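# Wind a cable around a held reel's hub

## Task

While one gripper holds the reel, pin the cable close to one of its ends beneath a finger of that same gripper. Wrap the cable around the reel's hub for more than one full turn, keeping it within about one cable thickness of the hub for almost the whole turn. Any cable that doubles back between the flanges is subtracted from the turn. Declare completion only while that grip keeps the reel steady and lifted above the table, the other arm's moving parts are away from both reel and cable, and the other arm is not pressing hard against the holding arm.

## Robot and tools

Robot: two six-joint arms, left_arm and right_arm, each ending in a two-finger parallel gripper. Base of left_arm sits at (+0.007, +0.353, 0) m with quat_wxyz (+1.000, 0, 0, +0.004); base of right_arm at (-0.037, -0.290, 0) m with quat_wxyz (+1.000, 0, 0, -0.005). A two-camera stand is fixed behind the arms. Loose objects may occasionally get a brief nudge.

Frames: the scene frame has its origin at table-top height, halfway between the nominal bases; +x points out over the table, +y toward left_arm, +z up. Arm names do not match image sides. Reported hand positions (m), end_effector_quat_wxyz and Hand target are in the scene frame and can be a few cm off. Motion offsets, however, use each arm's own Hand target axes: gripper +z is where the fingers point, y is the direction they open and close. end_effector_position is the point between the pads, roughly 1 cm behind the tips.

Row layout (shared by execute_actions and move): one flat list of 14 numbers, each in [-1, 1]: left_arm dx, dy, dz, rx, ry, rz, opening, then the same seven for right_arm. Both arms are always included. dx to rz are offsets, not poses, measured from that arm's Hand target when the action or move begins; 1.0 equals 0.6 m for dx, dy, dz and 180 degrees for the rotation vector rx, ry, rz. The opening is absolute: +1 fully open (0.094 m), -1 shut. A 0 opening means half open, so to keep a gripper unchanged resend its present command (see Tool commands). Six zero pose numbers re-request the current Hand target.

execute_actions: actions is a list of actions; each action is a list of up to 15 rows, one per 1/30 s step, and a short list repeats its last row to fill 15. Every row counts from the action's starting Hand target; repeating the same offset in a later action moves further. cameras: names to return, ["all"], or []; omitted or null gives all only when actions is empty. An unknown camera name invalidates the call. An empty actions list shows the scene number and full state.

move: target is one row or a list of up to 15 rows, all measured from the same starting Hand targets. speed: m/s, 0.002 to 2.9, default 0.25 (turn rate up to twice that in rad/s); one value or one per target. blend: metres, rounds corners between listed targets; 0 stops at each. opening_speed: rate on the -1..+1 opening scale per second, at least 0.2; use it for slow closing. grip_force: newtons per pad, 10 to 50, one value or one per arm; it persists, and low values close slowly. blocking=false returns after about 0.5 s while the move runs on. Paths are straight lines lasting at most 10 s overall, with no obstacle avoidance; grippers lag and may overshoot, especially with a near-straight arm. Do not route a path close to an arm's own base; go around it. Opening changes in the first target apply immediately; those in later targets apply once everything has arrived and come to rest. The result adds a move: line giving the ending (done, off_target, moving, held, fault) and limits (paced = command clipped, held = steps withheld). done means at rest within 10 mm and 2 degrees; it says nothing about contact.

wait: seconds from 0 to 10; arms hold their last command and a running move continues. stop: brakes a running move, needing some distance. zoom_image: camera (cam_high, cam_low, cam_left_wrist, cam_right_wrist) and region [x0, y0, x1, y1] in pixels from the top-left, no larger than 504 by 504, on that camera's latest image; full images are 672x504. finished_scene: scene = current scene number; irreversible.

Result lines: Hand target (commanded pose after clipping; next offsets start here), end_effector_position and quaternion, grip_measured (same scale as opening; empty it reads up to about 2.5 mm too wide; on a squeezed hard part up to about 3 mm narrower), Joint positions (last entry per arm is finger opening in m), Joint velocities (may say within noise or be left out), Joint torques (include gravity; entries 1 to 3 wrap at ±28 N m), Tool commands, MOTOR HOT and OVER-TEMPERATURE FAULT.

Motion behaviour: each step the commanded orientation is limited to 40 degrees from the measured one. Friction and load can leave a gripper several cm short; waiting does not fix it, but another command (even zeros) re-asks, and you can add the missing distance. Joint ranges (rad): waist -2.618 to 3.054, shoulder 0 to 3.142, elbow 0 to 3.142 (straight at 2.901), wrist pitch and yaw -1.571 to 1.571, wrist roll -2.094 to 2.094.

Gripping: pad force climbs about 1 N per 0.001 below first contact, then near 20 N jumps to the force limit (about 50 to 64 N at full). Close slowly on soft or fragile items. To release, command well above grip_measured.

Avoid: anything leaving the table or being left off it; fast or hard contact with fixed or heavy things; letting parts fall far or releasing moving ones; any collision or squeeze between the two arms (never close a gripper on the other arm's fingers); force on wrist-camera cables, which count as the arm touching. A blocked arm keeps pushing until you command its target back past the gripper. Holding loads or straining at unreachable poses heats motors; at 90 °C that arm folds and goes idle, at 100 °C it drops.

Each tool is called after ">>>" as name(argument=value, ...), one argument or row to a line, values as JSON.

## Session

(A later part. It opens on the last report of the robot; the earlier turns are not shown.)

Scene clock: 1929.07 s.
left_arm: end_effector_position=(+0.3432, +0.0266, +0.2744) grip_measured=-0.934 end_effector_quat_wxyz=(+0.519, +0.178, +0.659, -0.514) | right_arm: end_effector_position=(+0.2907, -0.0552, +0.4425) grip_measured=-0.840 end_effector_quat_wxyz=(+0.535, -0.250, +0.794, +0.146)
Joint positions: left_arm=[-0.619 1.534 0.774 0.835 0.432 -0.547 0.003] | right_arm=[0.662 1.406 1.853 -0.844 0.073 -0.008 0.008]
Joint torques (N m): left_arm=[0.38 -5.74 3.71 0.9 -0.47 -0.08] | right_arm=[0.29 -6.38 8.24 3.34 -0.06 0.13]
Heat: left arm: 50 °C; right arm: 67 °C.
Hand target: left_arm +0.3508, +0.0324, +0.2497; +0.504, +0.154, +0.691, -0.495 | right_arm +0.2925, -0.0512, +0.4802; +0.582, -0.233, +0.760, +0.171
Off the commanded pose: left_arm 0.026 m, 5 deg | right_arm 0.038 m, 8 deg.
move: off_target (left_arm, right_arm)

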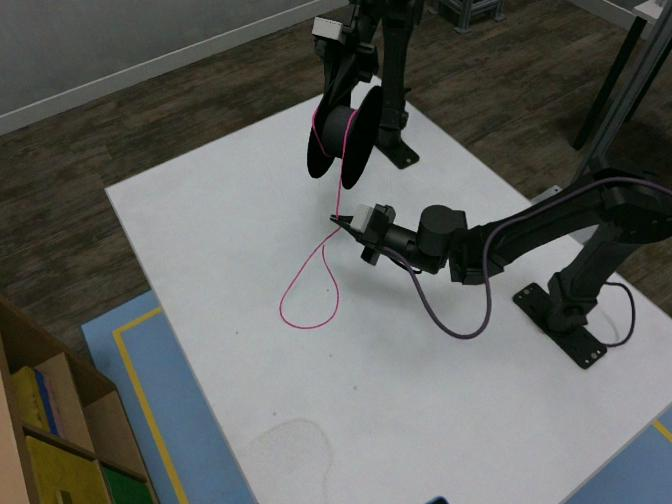

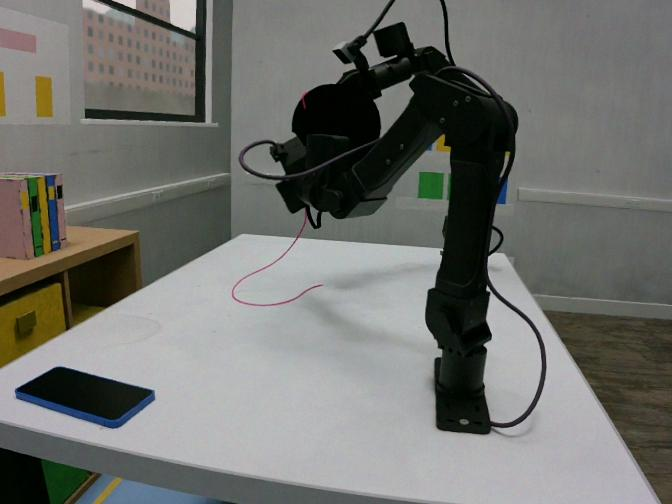

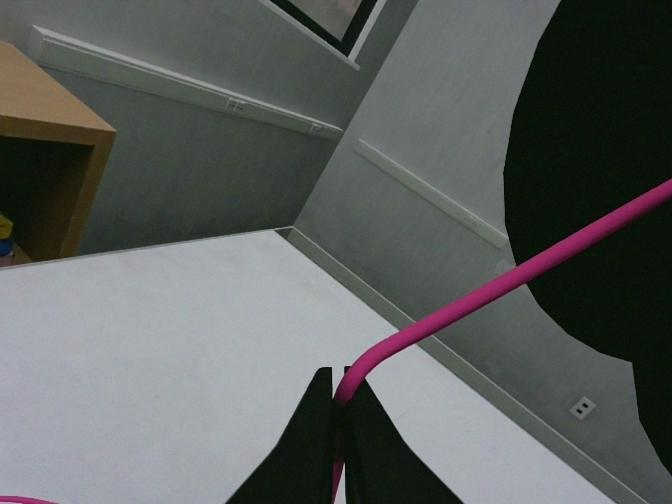

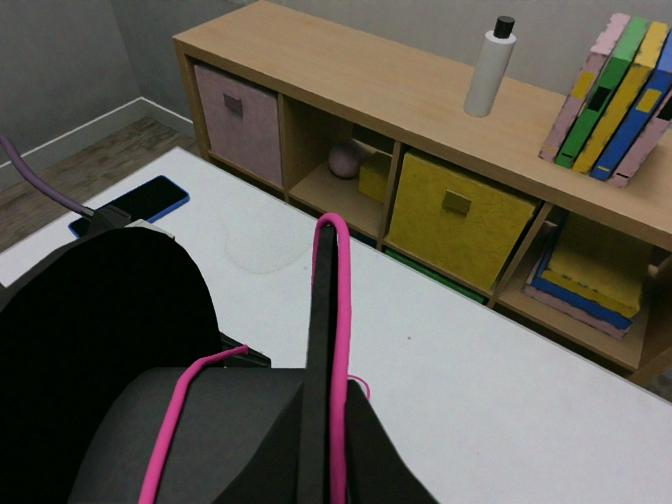

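>>> move(
  target=[-0.0495,-0.031,0,0,0,0,-1,0,0,0,0,0,0,-1],
  speed=0.05,
  cameras=["cam_high","cam_low","cam_left_wrist"],
)

Scene clock: 1967.33 s.
left_arm: end_effector_position=(+0.3446, +0.0271, +0.2758) grip_measured=-0.934 end_effector_quat_wxyz=(+0.499, +0.170, +0.683, -0.506) | right_arm: end_effector_position=(+0.2905, -0.0553, +0.4420) grip_measured=-0.840 end_effector_quat_wxyz=(+0.534, -0.251, +0.794, +0.146)
Joint positions: left_arm=[-0.619 1.5 0.815 0.696 0.425 -0.552 0.003] | right_arm=[0.662 1.406 1.853 -0.846 0.073 -0.008 0.008]
Joint torques (N m): left_arm=[0.4 -8.44 7.97 0.76 -0.37 -0.04] | right_arm=[0.28 -6.38 8.25 3.36 -0.05 0.14]
Heat: left arm: 46 °C; right arm: 70 °C.
Hand target: left_arm +0.3508, +0.0323, +0.2847; +0.504, +0.154, +0.691, -0.495 | right_arm +0.2925, -0.0512, +0.4802; +0.582, -0.233, +0.760, +0.171
Off the commanded pose: left_arm 0.012 m, 2 deg | right_arm 0.038 m, 8 deg.
move: off_target (left_arm, right_arm)
Images, in order (width x height): cam_high 672x504, cam_low 672x504, cam_left_wrist 672x504.

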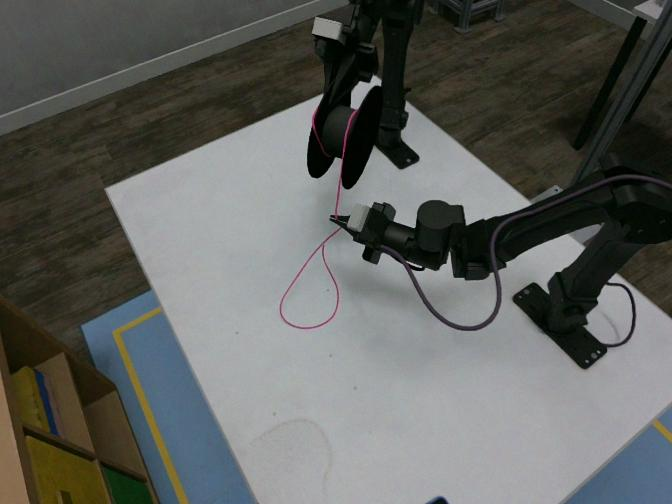

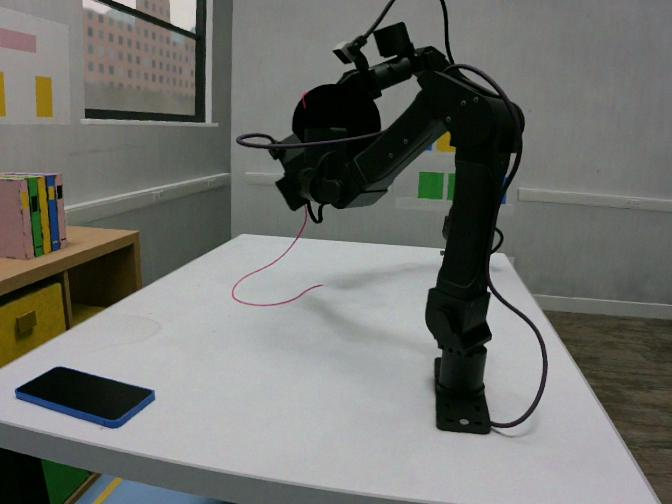

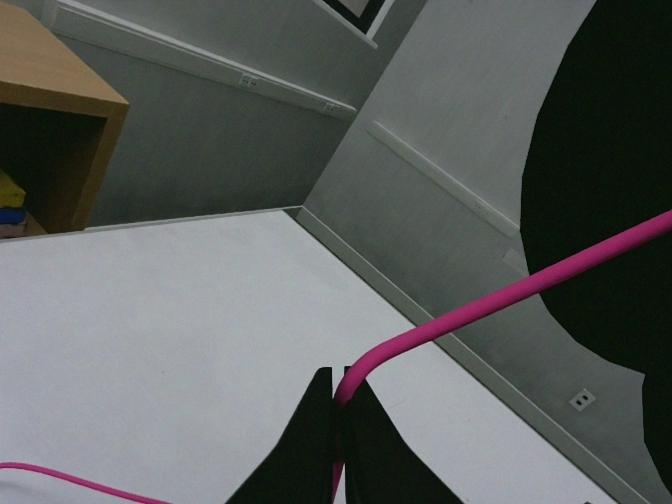

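>>> move(
  target=[
    [0,0,0,0,0,0,-0.8,0,0,0,0,0,0,-1],
    [0.0433,0.0723,0.02,0,0,0.122,-0.8,0,0,0,0,0,0,-1],
    [0.0963,0.1448,0.02,0,0,0.289,-0.8,0,0,0,0,0,0,-1],
  ],
  blend=[0,0.02,0],
  speed=0.08,
  cameras=["all"],
)

Scene clock: 1990.67 s.
left_arm: end_effector_position=(+0.3931, +0.0439, +0.1956) grip_measured=-0.802 end_effector_quat_wxyz=(+0.669, +0.438, +0.557, -0.226) | right_arm: end_effector_position=(+0.2933, -0.0532, +0.4506) grip_measured=-0.840 end_effector_quat_wxyz=(+0.548, -0.247, +0.785, +0.151)
Joint positions: left_arm=[-0.514 1.801 0.771 1.026 0.487 0.342 0.009] | right_arm=[0.662 1.406 1.853 -0.809 0.073 -0.008 0.008]
Joint torques (N m): left_arm=[0.61 -6.54 3.96 1.52 0.14 0.12] | right_arm=[0.32 -5.98 8.49 3 -0.05 0.13]
Heat: left arm: 46 °C; right arm: 72 °C.
Hand target: left_arm +0.3934, +0.0458, +0.1898; +0.670, +0.441, +0.553, -0.224 | right_arm +0.2924, -0.0512, +0.4801; +0.582, -0.234, +0.760, +0.171
Off the commanded pose: left_arm 0.006 m, 1 deg | right_arm 0.030 m, 6 deg.
move: off_target (right_arm)

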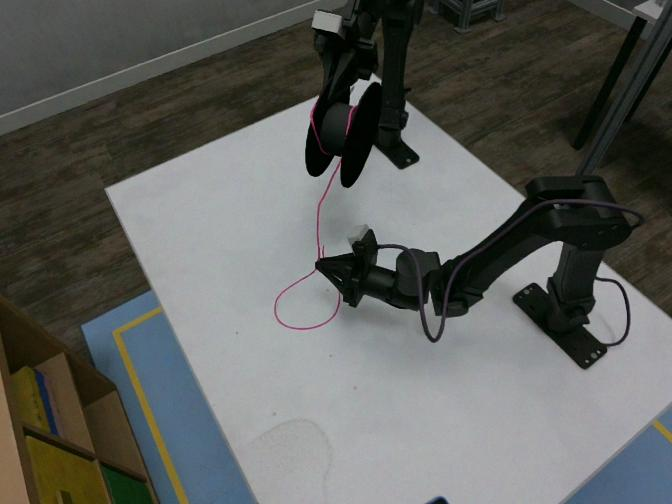

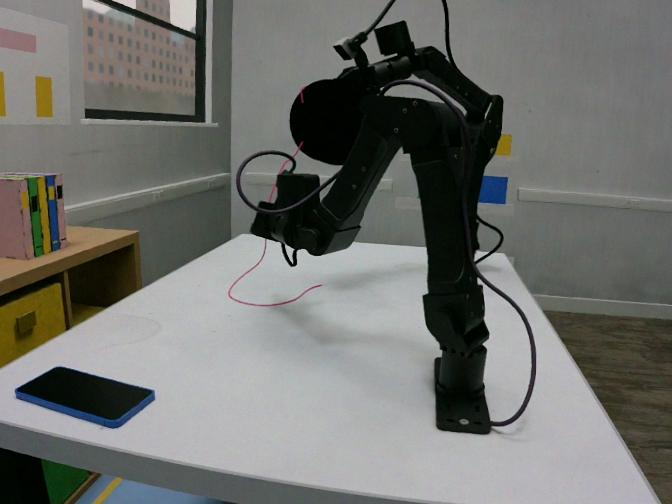

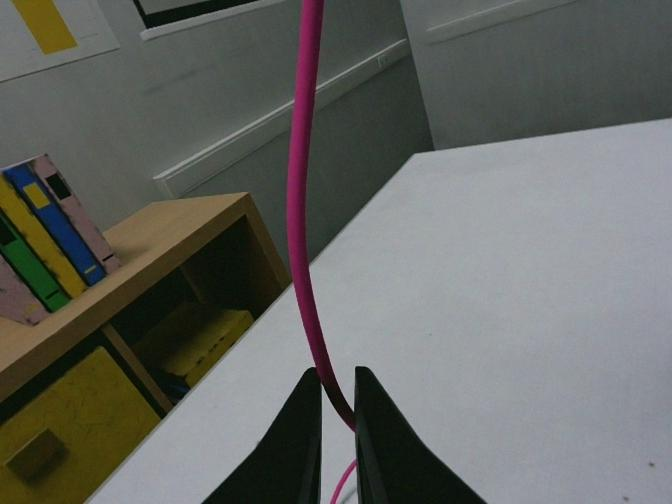

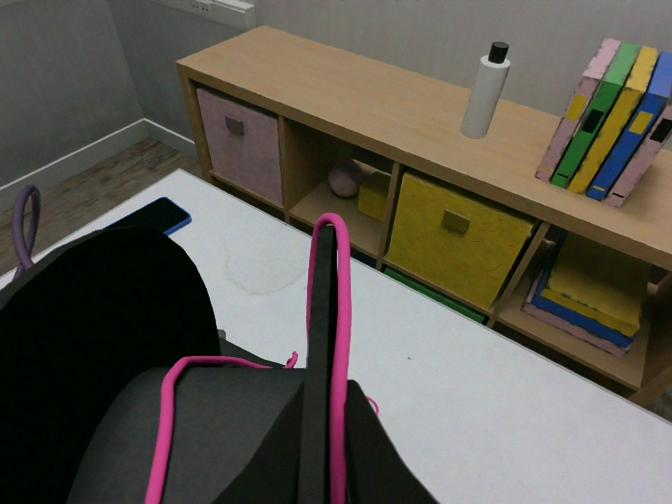

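>>> move(
  target=[0,0,0,0,0,0,-1,0,0,0,0,0,0,-1],
  opening_speed=0.4,
  cameras=["cam_high","cam_left_wrist"],
)

>>> zoom_image(
  camera="cam_high",
  region=[250, 60, 420, 300],
)

Scene clock: 1995.83 s.
left_arm: end_effector_position=(+0.3931, +0.0439, +0.1957) grip_measured=-0.943 end_effector_quat_wxyz=(+0.669, +0.438, +0.556, -0.226) | right_arm: end_effector_position=(+0.2933, -0.0532, +0.4507) grip_measured=-0.840 end_effector_quat_wxyz=(+0.549, -0.247, +0.784, +0.151)
Joint positions: left_arm=[-0.514 1.801 0.771 1.027 0.487 0.342 0.003] | right_arm=[0.662 1.406 1.853 -0.809 0.073 -0.008 0.008]
Joint torques (N m): left_arm=[0.61 -6.53 3.95 1.55 0.15 0.11] | right_arm=[0.29 -5.98 8.5 2.99 -0.05 0.13]
Heat: left arm: 47 °C; right arm: 73 °C.
Hand target: left_arm +0.3934, +0.0458, +0.1898; +0.670, +0.441, +0.553, -0.224 | right_arm +0.2925, -0.0512, +0.4802; +0.582, -0.233, +0.760, +0.171
Off the commanded pose: left_arm 0.006 m, 1 deg | right_arm 0.030 m, 5 deg.
move: off_target (right_arm)
Images, in order (width x height): cam_high 672x504, cam_left_wrist 672x504.

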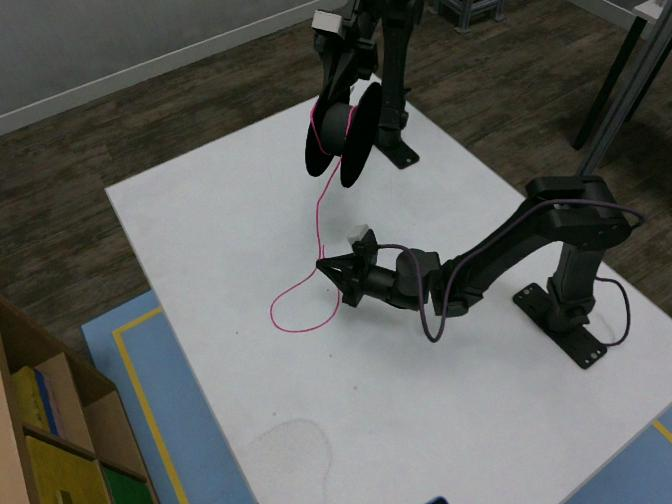

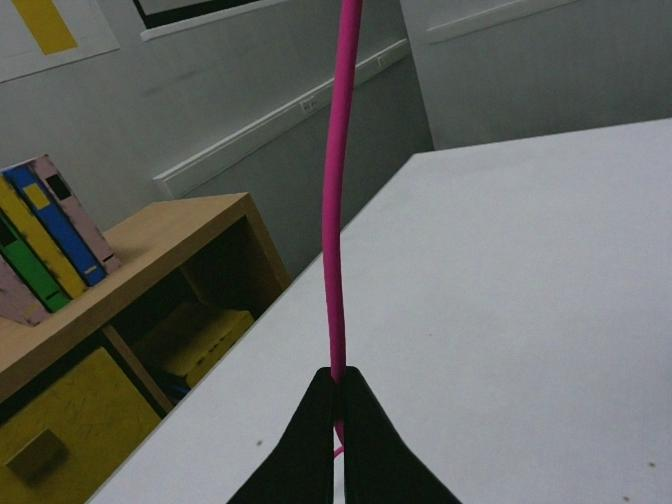

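Scaled by 2.100.

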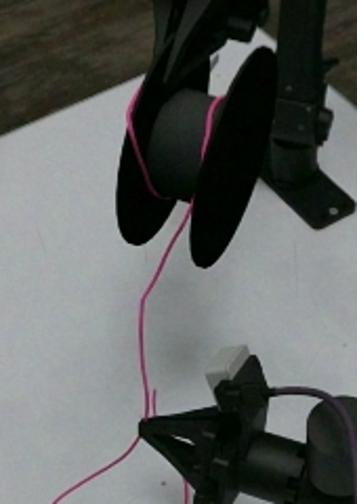

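>>> move(
  target=[
    [-0.0313,0.0113,0,0,0,-0.111,-1,0,0,0,0,-0.2,0,-1],
  ],
  speed=0.06,
  cameras=["all"],
)

Scene clock: 2023.80 s.
left_arm: end_effector_position=(+0.3921, +0.0435, +0.1873) grip_measured=-0.945 end_effector_quat_wxyz=(+0.608, +0.342, +0.633, -0.335) | right_arm: end_effector_position=(+0.3044, -0.0432, +0.4384) grip_measured=-0.840 end_effector_quat_wxyz=(+0.747, -0.189, +0.600, +0.214)
Joint positions: left_arm=[-0.514 1.801 0.771 0.99 0.493 0.01 0.003] | right_arm=[0.662 1.2 1.046 0.364 0.066 -0.04 0.008]
Joint torques (N m): left_arm=[0.57 -11.88 6.16 1.11 0.1 -0.05] | right_arm=[-0.29 -6.71 7.68 3.58 -0.18 0.01]
Heat: left arm: 49 °C; right arm: 74 °C.
Hand target: left_arm +0.3933, +0.0457, +0.2097; +0.621, +0.338, +0.622, -0.337 | right_arm +0.2925, -0.0511, +0.4802; +0.789, -0.169, +0.543, +0.234
Off the commanded pose: left_arm 0.023 m, 2 deg | right_arm 0.044 m, 9 deg.
move: off_target (left_arm, right_arm)

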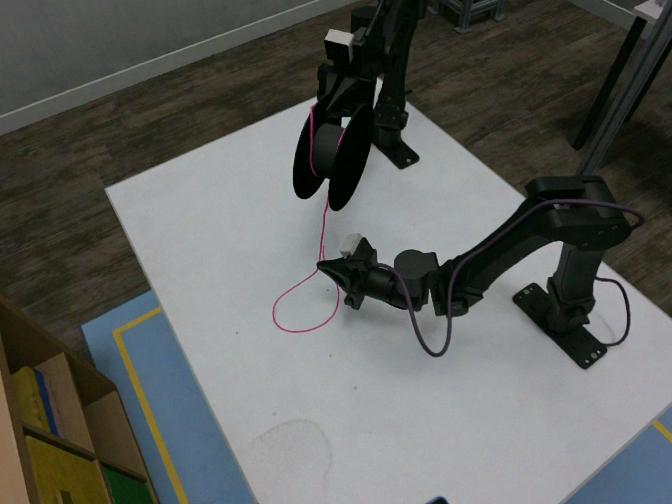

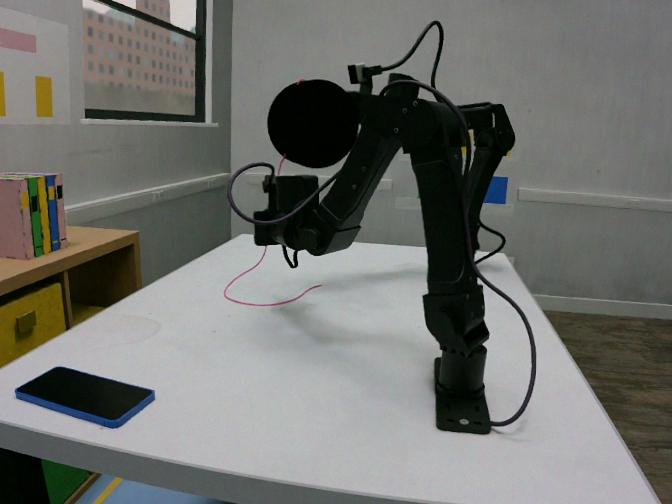

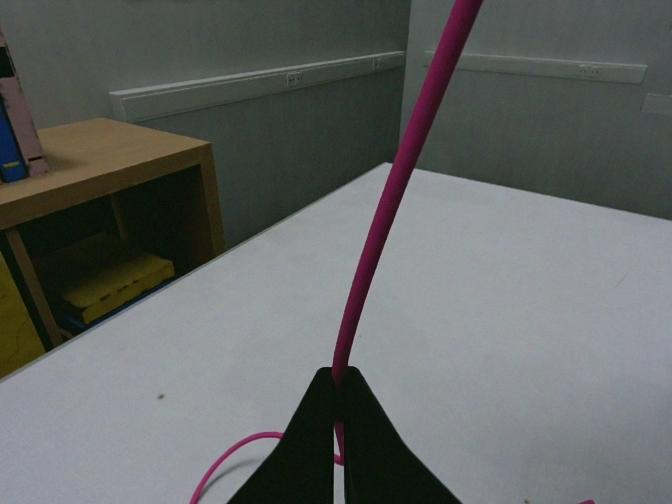

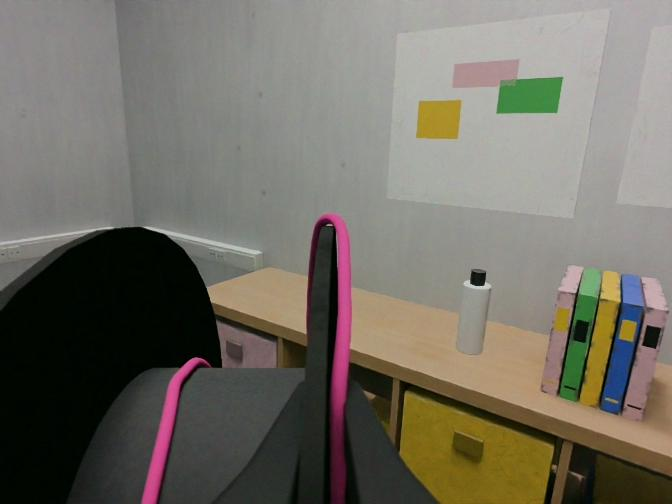

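>>> move(
  target=[-0.1,-0.022,0,0,0,-0.111,-1,0,0,0,0,-0.2,0,-1],
  speed=0.06,
  cameras=["all"],
)

>>> zoom_image(
  camera="cam_high",
  region=[230, 60, 420, 300],
)

Scene clock: 2037.87 s.
left_arm: end_effector_position=(+0.3818, +0.0393, +0.2390) grip_measured=-0.945 end_effector_quat_wxyz=(+0.532, +0.227, +0.689, -0.437) | right_arm: end_effector_position=(+0.3094, -0.0352, +0.4445) grip_measured=-0.840 end_effector_quat_wxyz=(+0.877, -0.131, +0.382, +0.262)
Joint positions: left_arm=[-0.538 1.629 0.848 0.723 0.474 -0.342 0.003] | right_arm=[0.647 1.556 0.876 1.42 0.012 -0.05 0.008]
Joint torques (N m): left_arm=[-0.44 -10.92 8.61 1.13 -0.11 -0.05] | right_arm=[-0.46 -6.26 9.29 3.12 -0.01 0.06]
Heat: left arm: 47 °C; right arm: 75 °C. Fold the right arm in close to its base, or ease its load, before you think long.
Hand target: left_arm +0.3822, +0.0384, +0.2696; +0.553, +0.225, +0.671, -0.439 | right_arm +0.2924, -0.0511, +0.4802; +0.918, -0.089, +0.272, +0.275
Off the commanded pose: left_arm 0.031 m, 3 deg | right_arm 0.043 m, 14 deg.
MOTOR HOT: joint 4 (wrist pitch) of the right arm reports 75 °C; the controller's stop level is 90 °C. To cool a motor, set the load down, stop pushing, or move to a pose that needs little force.
joint sent to its limit (right arm) — joint 4 (wrist pitch), upper limit. The joint targets are off in orientation, not in position.
move: off_target (left_arm, right_arm)

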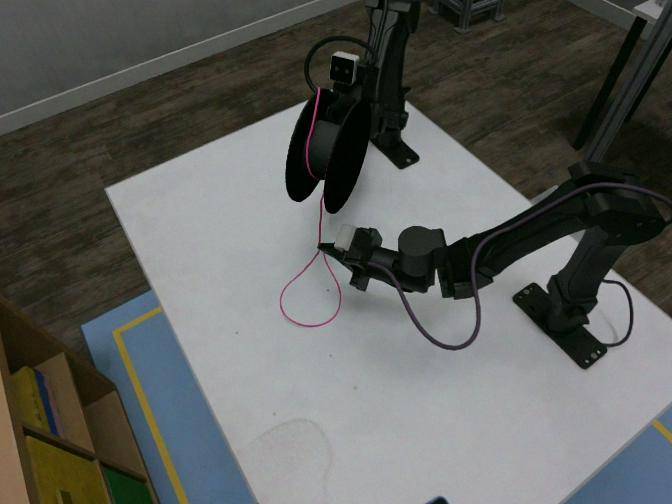

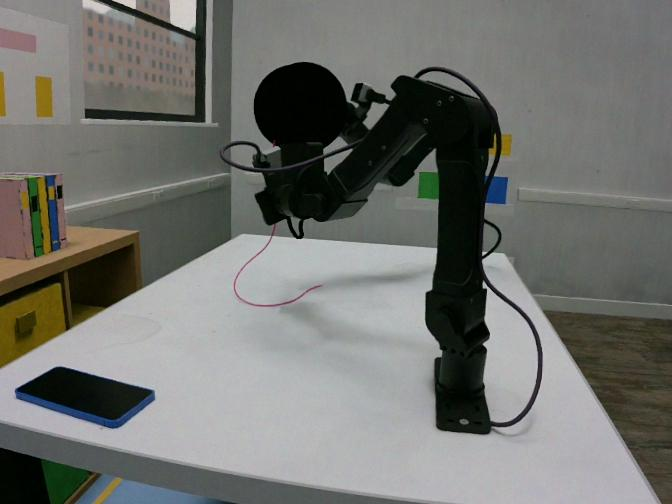

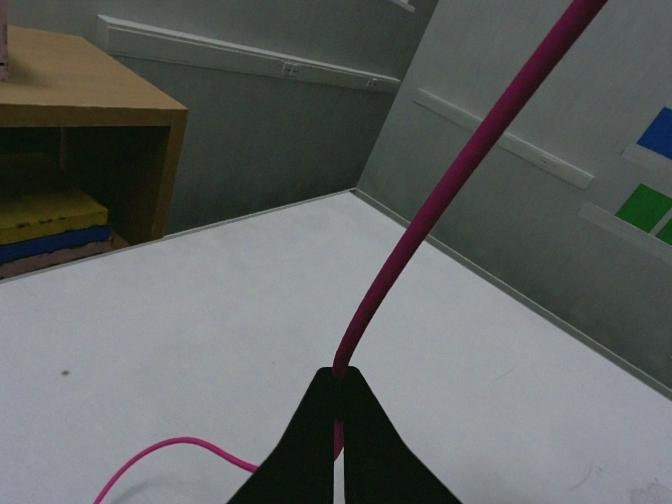

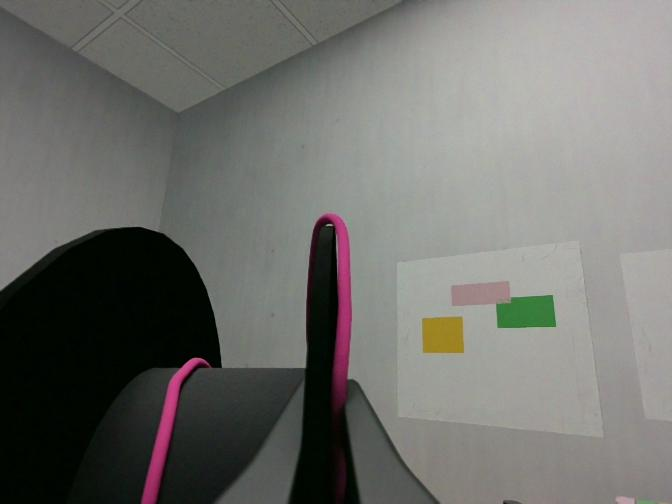

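Scaled by 2.100.

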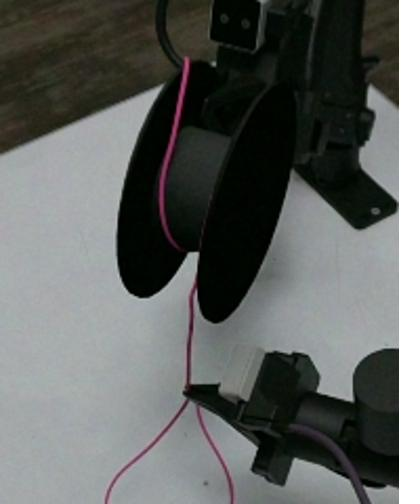

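>>> move(
  target=[
    [0,0,0,0,0,0,-0.8,0,0,0,0,0,0,-1],
    [0,0,0,0,0,0,-0.8,-0.151,-0.002,0.14,0,-0.128,0,-1],
  ],
  speed=0.07,
  cameras=["all"],
)

>>> zoom_image(
  camera="cam_high",
  region=[230, 20, 440, 260],
)

Scene clock: 2094.83 s.
left_arm: end_effector_position=(+0.3819, +0.0396, +0.2346) grip_measured=-0.802 end_effector_quat_wxyz=(+0.526, +0.225, +0.696, -0.435) | right_arm: end_effector_position=(+0.2887, -0.0479, +0.5814) grip_measured=-0.840 end_effector_quat_wxyz=(+0.931, -0.084, +0.220, +0.280)
Joint positions: left_arm=[-0.538 1.629 0.849 0.703 0.473 -0.343 0.009] | right_arm=[0.642 1.644 1.31 1.431 -0.011 -0.05 0.008]
Joint torques (N m): left_arm=[-0.47 -11.02 8.57 1.31 -0.07 -0.02] | right_arm=[-0.51 -6.61 9.02 2.22 0.05 0.08]
Heat: left arm: 47 °C; right arm: 73 °C. Fold the right arm in close to its base, or ease its load, before you think long.
Hand target: left_arm +0.3822, +0.0384, +0.2698; +0.553, +0.225, +0.671, -0.440 | right_arm +0.2675, -0.0674, +0.6002; +0.954, -0.032, +0.084, +0.287
Off the commanded pose: left_arm 0.035 m, 4 deg | right_arm 0.034 m, 17 deg.
MOTOR HOT: still on. Joint 4 (wrist pitch) of the right arm reports 73 °C.
joint sent to its limit (right arm) — joint 4 (wrist pitch), upper limit. The joint targets are off in orientation, not in position.
move: off_target (left_arm, right_arm)

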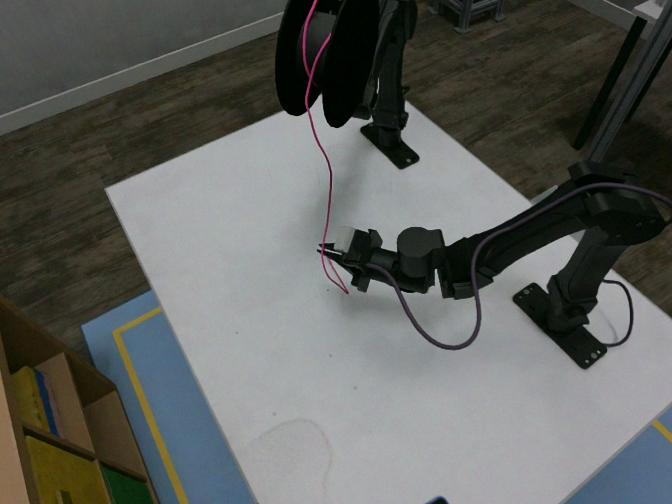

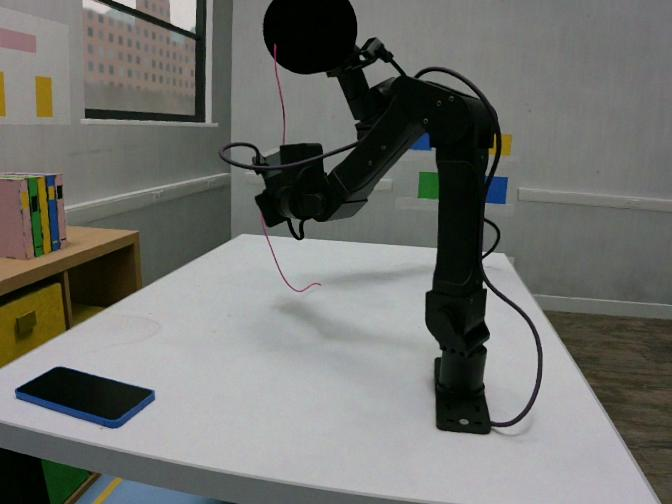

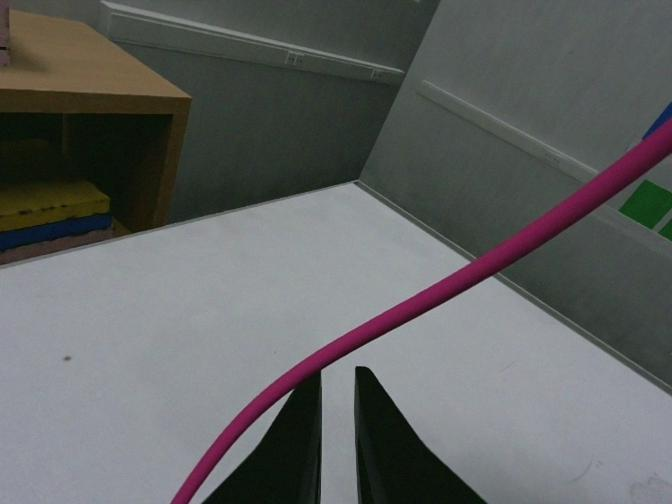

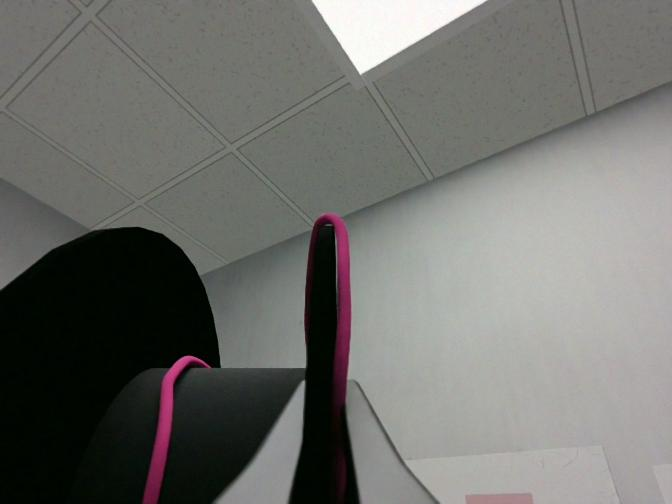

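Scaled by 2.100.

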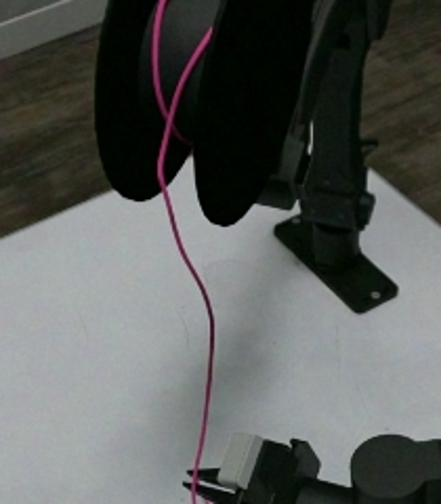

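>>> move(
  target=[
    [0,0,-0.083,0,0,0,-0.6,0,0,0,0,0,0,-1],
    [0,0,-0.083,0,0,0.167,-0.6,0,0,0,0,0,0,-1],
  ],
  speed=0.1,
  cameras=["cam_high","cam_low","cam_left_wrist"],
)

Scene clock: 2117.80 s.
left_arm: end_effector_position=(+0.3617, +0.0764, +0.2591) grip_measured=-0.602 end_effector_quat_wxyz=(+0.638, +0.387, +0.602, -0.284) | right_arm: end_effector_position=(+0.2886, -0.0478, +0.5814) grip_measured=-0.840 end_effector_quat_wxyz=(+0.931, -0.084, +0.220, +0.280)
Joint positions: left_arm=[-0.469 1.459 0.743 0.689 0.529 0.167 0.019] | right_arm=[0.642 1.644 1.31 1.431 -0.012 -0.05 0.008]
Joint torques (N m): left_arm=[0.4 -9.17 4.88 1.27 0.16 0.12] | right_arm=[-0.47 -6.56 9.03 2.23 0.05 0.08]
Heat: left arm: 48 °C; right arm: 68 °C.
Hand target: left_arm +0.3551, +0.0802, +0.2697; +0.648, +0.392, +0.589, -0.281 | right_arm +0.2675, -0.0673, +0.6002; +0.954, -0.032, +0.083, +0.287
Off the commanded pose: left_arm 0.013 m, 2 deg | right_arm 0.034 m, 17 deg.
MOTOR HOT: cleared for the motors of the right arm.
joint sent to its limit (right arm) — joint 4 (wrist pitch), upper limit. The joint targets are off in orientation, not in position.
move: off_target (left_arm, right_arm)
Images, in order (width x height): cam_high 672x504, cam_low 672x504, cam_left_wrist 672x504.

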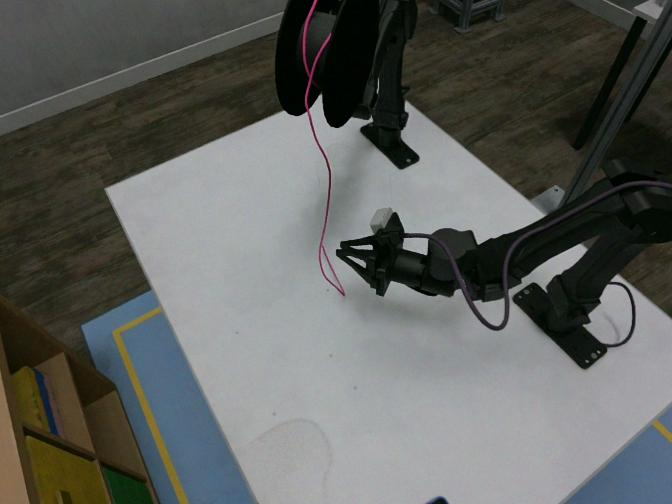

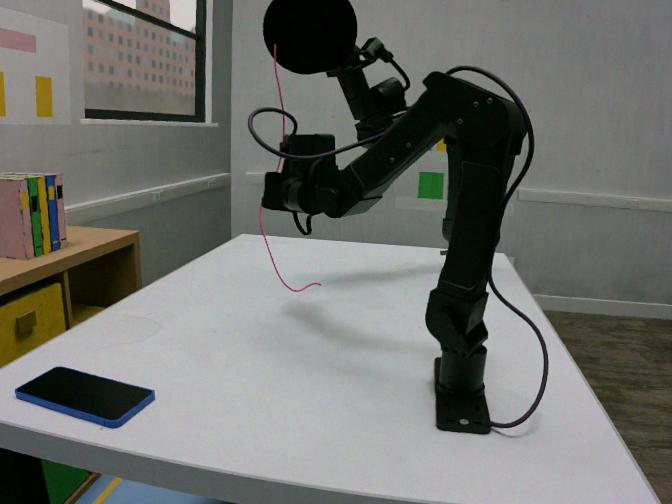

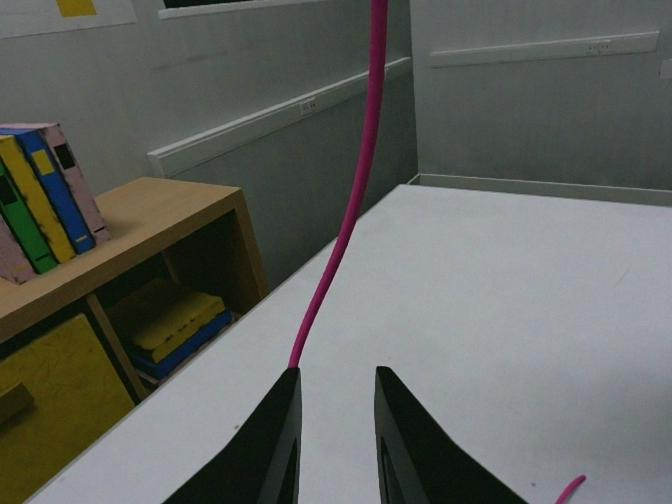

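>>> move(
  target=[
    [0,0.0133,0,0,0,0.111,-0.6,0,0,0,0,0,0,-1],
    [0,0.0133,0.07,0,0,0.111,-0.6,0,0,0,0,0,0,-1],
  ],
  speed=0.08,
  cameras=["cam_left_wrist"],
)

Scene clock: 2139.13 s.
left_arm: end_effector_position=(+0.3773, +0.0536, +0.2574) grip_measured=-0.602 end_effector_quat_wxyz=(+0.674, +0.491, +0.524, -0.172) | right_arm: end_effector_position=(+0.2886, -0.0478, +0.5814) grip_measured=-0.840 end_effector_quat_wxyz=(+0.931, -0.084, +0.220, +0.280)
Joint positions: left_arm=[-0.506 1.559 0.836 0.687 0.503 0.519 0.019] | right_arm=[0.642 1.644 1.31 1.431 -0.012 -0.05 0.008]
Joint torques (N m): left_arm=[-0.32 -5.56 9.26 1.36 -0.07 0.09] | right_arm=[-0.51 -6.56 9.03 2.22 0.04 0.07]
Heat: left arm: 48 °C; right arm: 67 °C.
Hand target: left_arm +0.3845, +0.0492, +0.2712; +0.687, +0.488, +0.512, -0.164 | right_arm +0.2675, -0.0673, +0.6002; +0.954, -0.032, +0.083, +0.287
Off the commanded pose: left_arm 0.016 m, 2 deg | right_arm 0.034 m, 17 deg.
joint sent to its limit (right arm) — joint 4 (wrist pitch), upper limit. The joint targets are off in orientation, not in position.
move: off_target (left_arm, right_arm)
Images, in order (width x height): cam_left_wrist 672x504.

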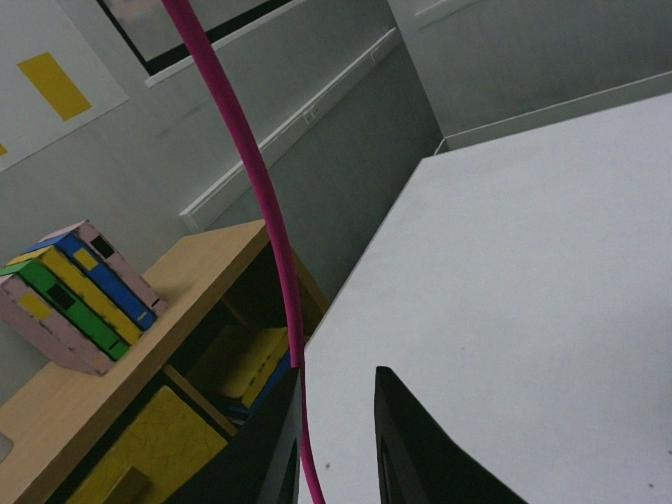

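>>> move(
  target=[
    [0,0.0217,0,0,0,0,-0.6,0,0,0,0,0,0,-1],
    [0,0.0217,0.04,0,0,0,-0.6,0,0,0,0,0,0,-1],
  ],
  speed=0.06,
  cameras=["cam_left_wrist"],
)

Scene clock: 2147.50 s.
left_arm: end_effector_position=(+0.4000, +0.0396, +0.2667) grip_measured=-0.602 end_effector_quat_wxyz=(+0.678, +0.490, +0.520, -0.171) | right_arm: end_effector_position=(+0.2886, -0.0478, +0.5814) grip_measured=-0.840 end_effector_quat_wxyz=(+0.931, -0.084, +0.220, +0.280)
Joint positions: left_arm=[-0.511 1.645 0.956 0.665 0.5 0.519 0.019] | right_arm=[0.642 1.644 1.31 1.431 -0.012 -0.05 0.008]
Joint torques (N m): left_arm=[-0.31 -6.32 9.4 1.26 -0.06 0.09] | right_arm=[-0.53 -6.54 9.05 2.22 0.04 0.08]
Heat: left arm: 49 °C; right arm: 66 °C.
Hand target: left_arm +0.4071, +0.0352, +0.2776; +0.687, +0.488, +0.513, -0.164 | right_arm +0.2675, -0.0673, +0.6002; +0.954, -0.032, +0.083, +0.287
Off the commanded pose: left_arm 0.014 m, 2 deg | right_arm 0.034 m, 17 deg.
joint sent to its limit (right arm) — joint 4 (wrist pitch), upper limit. The joint targets are off in orientation, not in position.
move: off_target (left_arm, right_arm)
Images, in order (width x height): cam_left_wrist 672x504.

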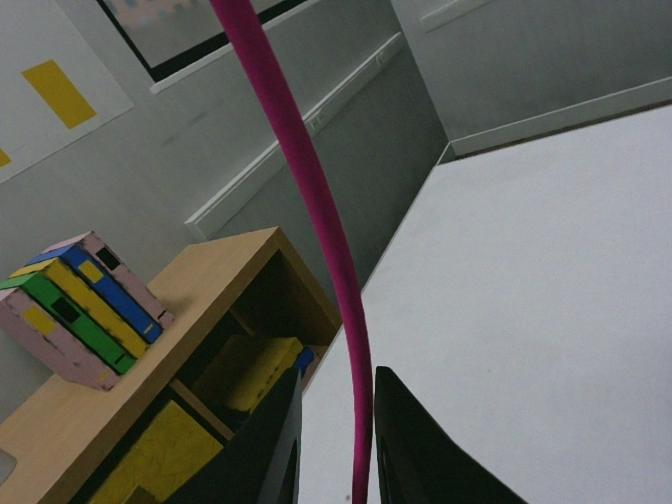

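>>> move(
  target=[0,0,0.02,0,0,0,-1,0,0,0,0,0,0,-1],
  speed=0.06,
  opening_speed=0.3,
  cameras=["all"],
)

Scene clock: 2153.43 s.
left_arm: end_effector_position=(+0.4071, +0.0303, +0.2671) grip_measured=-0.950 end_effector_quat_wxyz=(+0.678, +0.490, +0.521, -0.171) | right_arm: end_effector_position=(+0.2886, -0.0478, +0.5814) grip_measured=-0.840 end_effector_quat_wxyz=(+0.931, -0.084, +0.220, +0.280)
Joint positions: left_arm=[-0.525 1.683 0.999 0.659 0.483 0.519 0.002] | right_arm=[0.642 1.644 1.31 1.431 -0.012 -0.05 0.008]
Joint torques (N m): left_arm=[-0.43 -6.67 9.42 1.27 -0.06 0.09] | right_arm=[-0.5 -6.56 9.07 2.22 0.05 0.09]
Heat: left arm: 49 °C; right arm: 66 °C.
Hand target: left_arm +0.4136, +0.0251, +0.2776; +0.687, +0.488, +0.512, -0.164 | right_arm +0.2675, -0.0673, +0.6002; +0.954, -0.032, +0.083, +0.287
Off the commanded pose: left_arm 0.013 m, 2 deg | right_arm 0.034 m, 17 deg.
joint sent to its limit (right arm) — joint 4 (wrist pitch), upper limit. The joint targets are off in orientation, not in position.
move: off_target (left_arm, right_arm)

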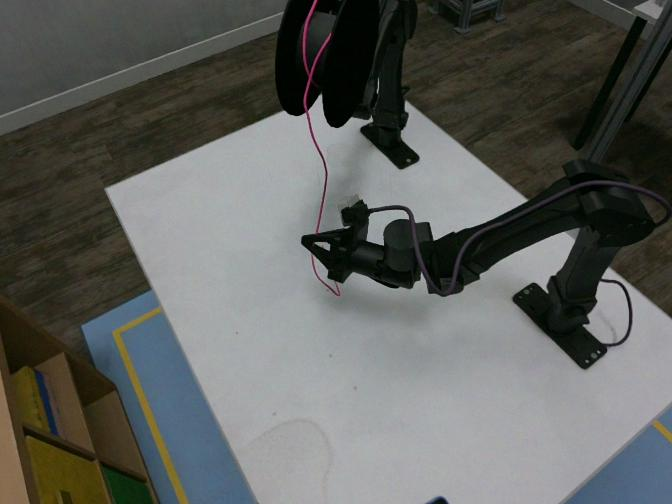

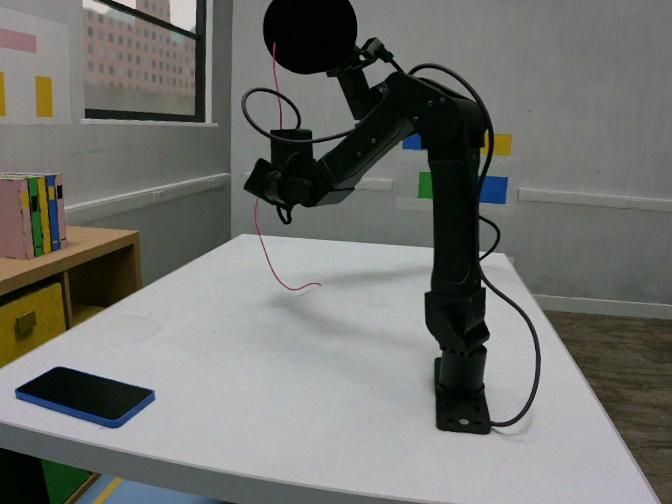

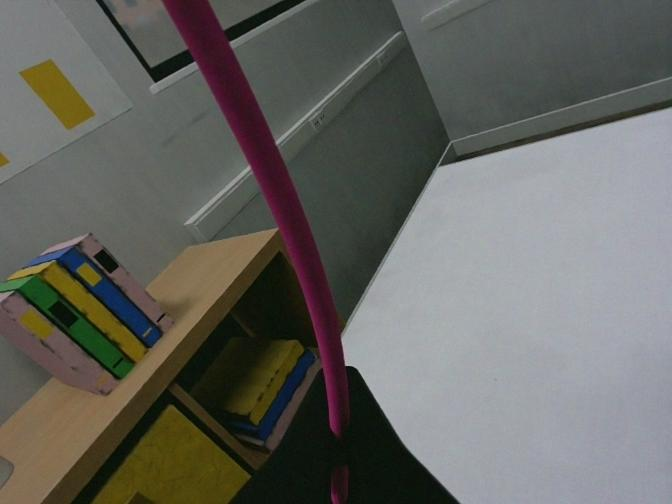

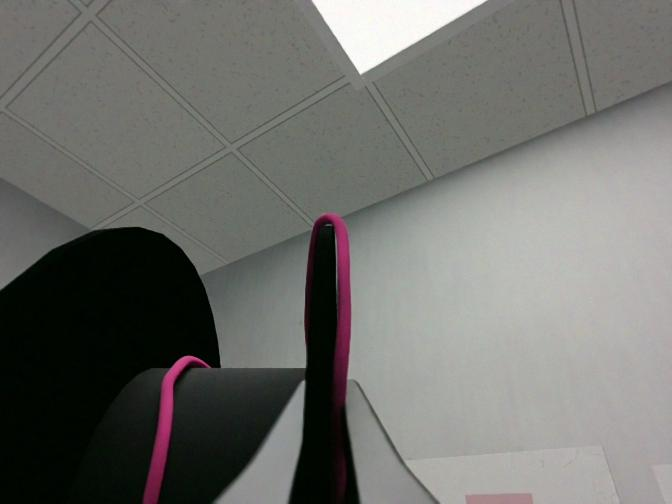

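>>> move(
  target=[0.041,-0.0985,-0.042,0,0,0,-1,0,0,0,0,0,0,-1],
  speed=0.06,
  cameras=["cam_high","cam_low","cam_right_wrist"],
)

>>> zoom_image(
  camera="cam_high",
  region=[230, 0, 440, 240],
)

Scene clock: 2161.27 s.
left_arm: end_effector_position=(+0.3712, +0.0238, +0.2335) grip_measured=-0.950 end_effector_quat_wxyz=(+0.695, +0.485, +0.505, -0.167) | right_arm: end_effector_position=(+0.2941, -0.0415, +0.5748) grip_measured=-0.840 end_effector_quat_wxyz=(+0.928, -0.092, +0.227, +0.280)
Joint positions: left_arm=[-0.598 1.683 0.792 0.914 0.412 0.52 0.002] | right_arm=[0.642 1.659 1.31 1.425 -0.022 -0.05 0.008]
Joint torques (N m): left_arm=[-0.39 -8.49 3.71 1.15 -0.08 0.09] | right_arm=[-0.54 -7.76 9.1 2.34 0.16 0.08]
Heat: left arm: 49 °C; right arm: 65 °C.
Hand target: left_arm +0.3673, +0.0253, +0.2266; +0.687, +0.488, +0.513, -0.164 | right_arm +0.2675, -0.0673, +0.6001; +0.954, -0.032, +0.084, +0.287
Off the commanded pose: left_arm 0.008 m, 1 deg | right_arm 0.045 m, 18 deg.
joint sent to its limit (right arm) — joint 4 (wrist pitch), upper limit. The joint targets are off in orientation, not in position.
move: off_target (right_arm)
Images, in order (width x height): cam_high 672x504, cam_low 672x504, cam_right_wrist 672x504.

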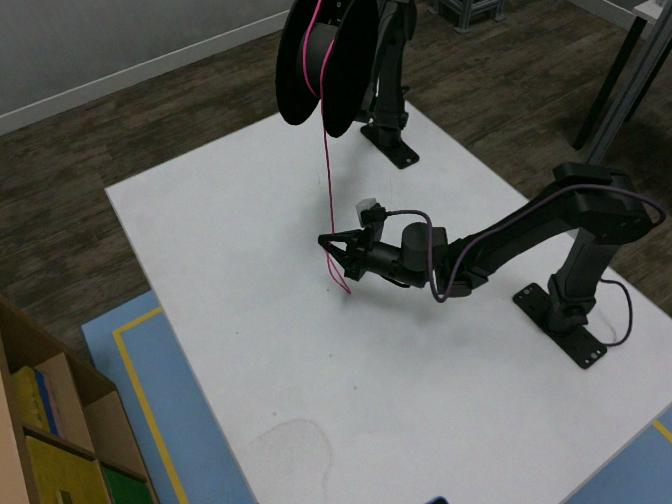

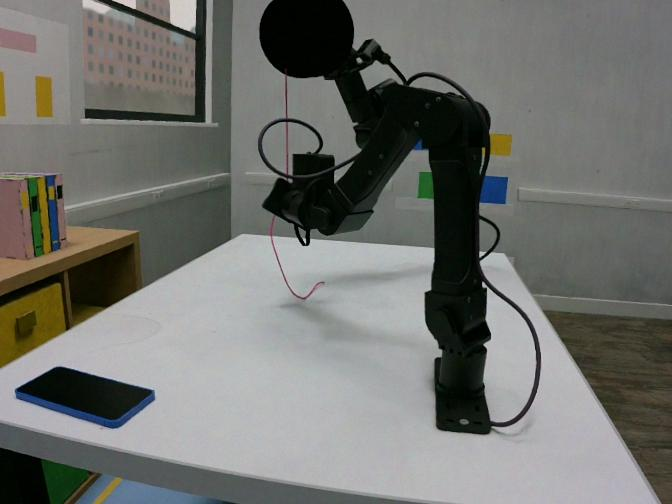

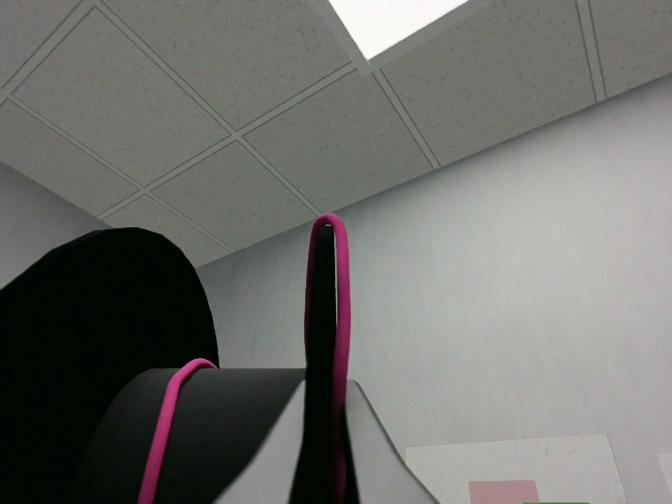

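Scaled by 2.100.

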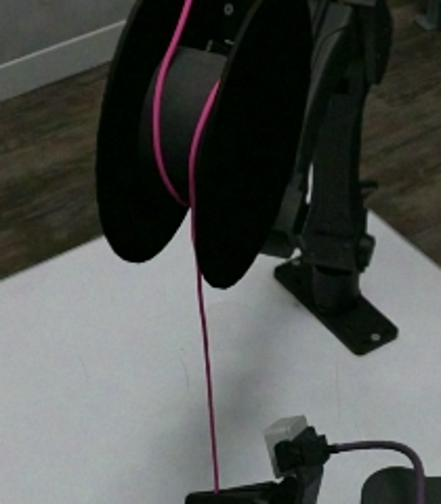

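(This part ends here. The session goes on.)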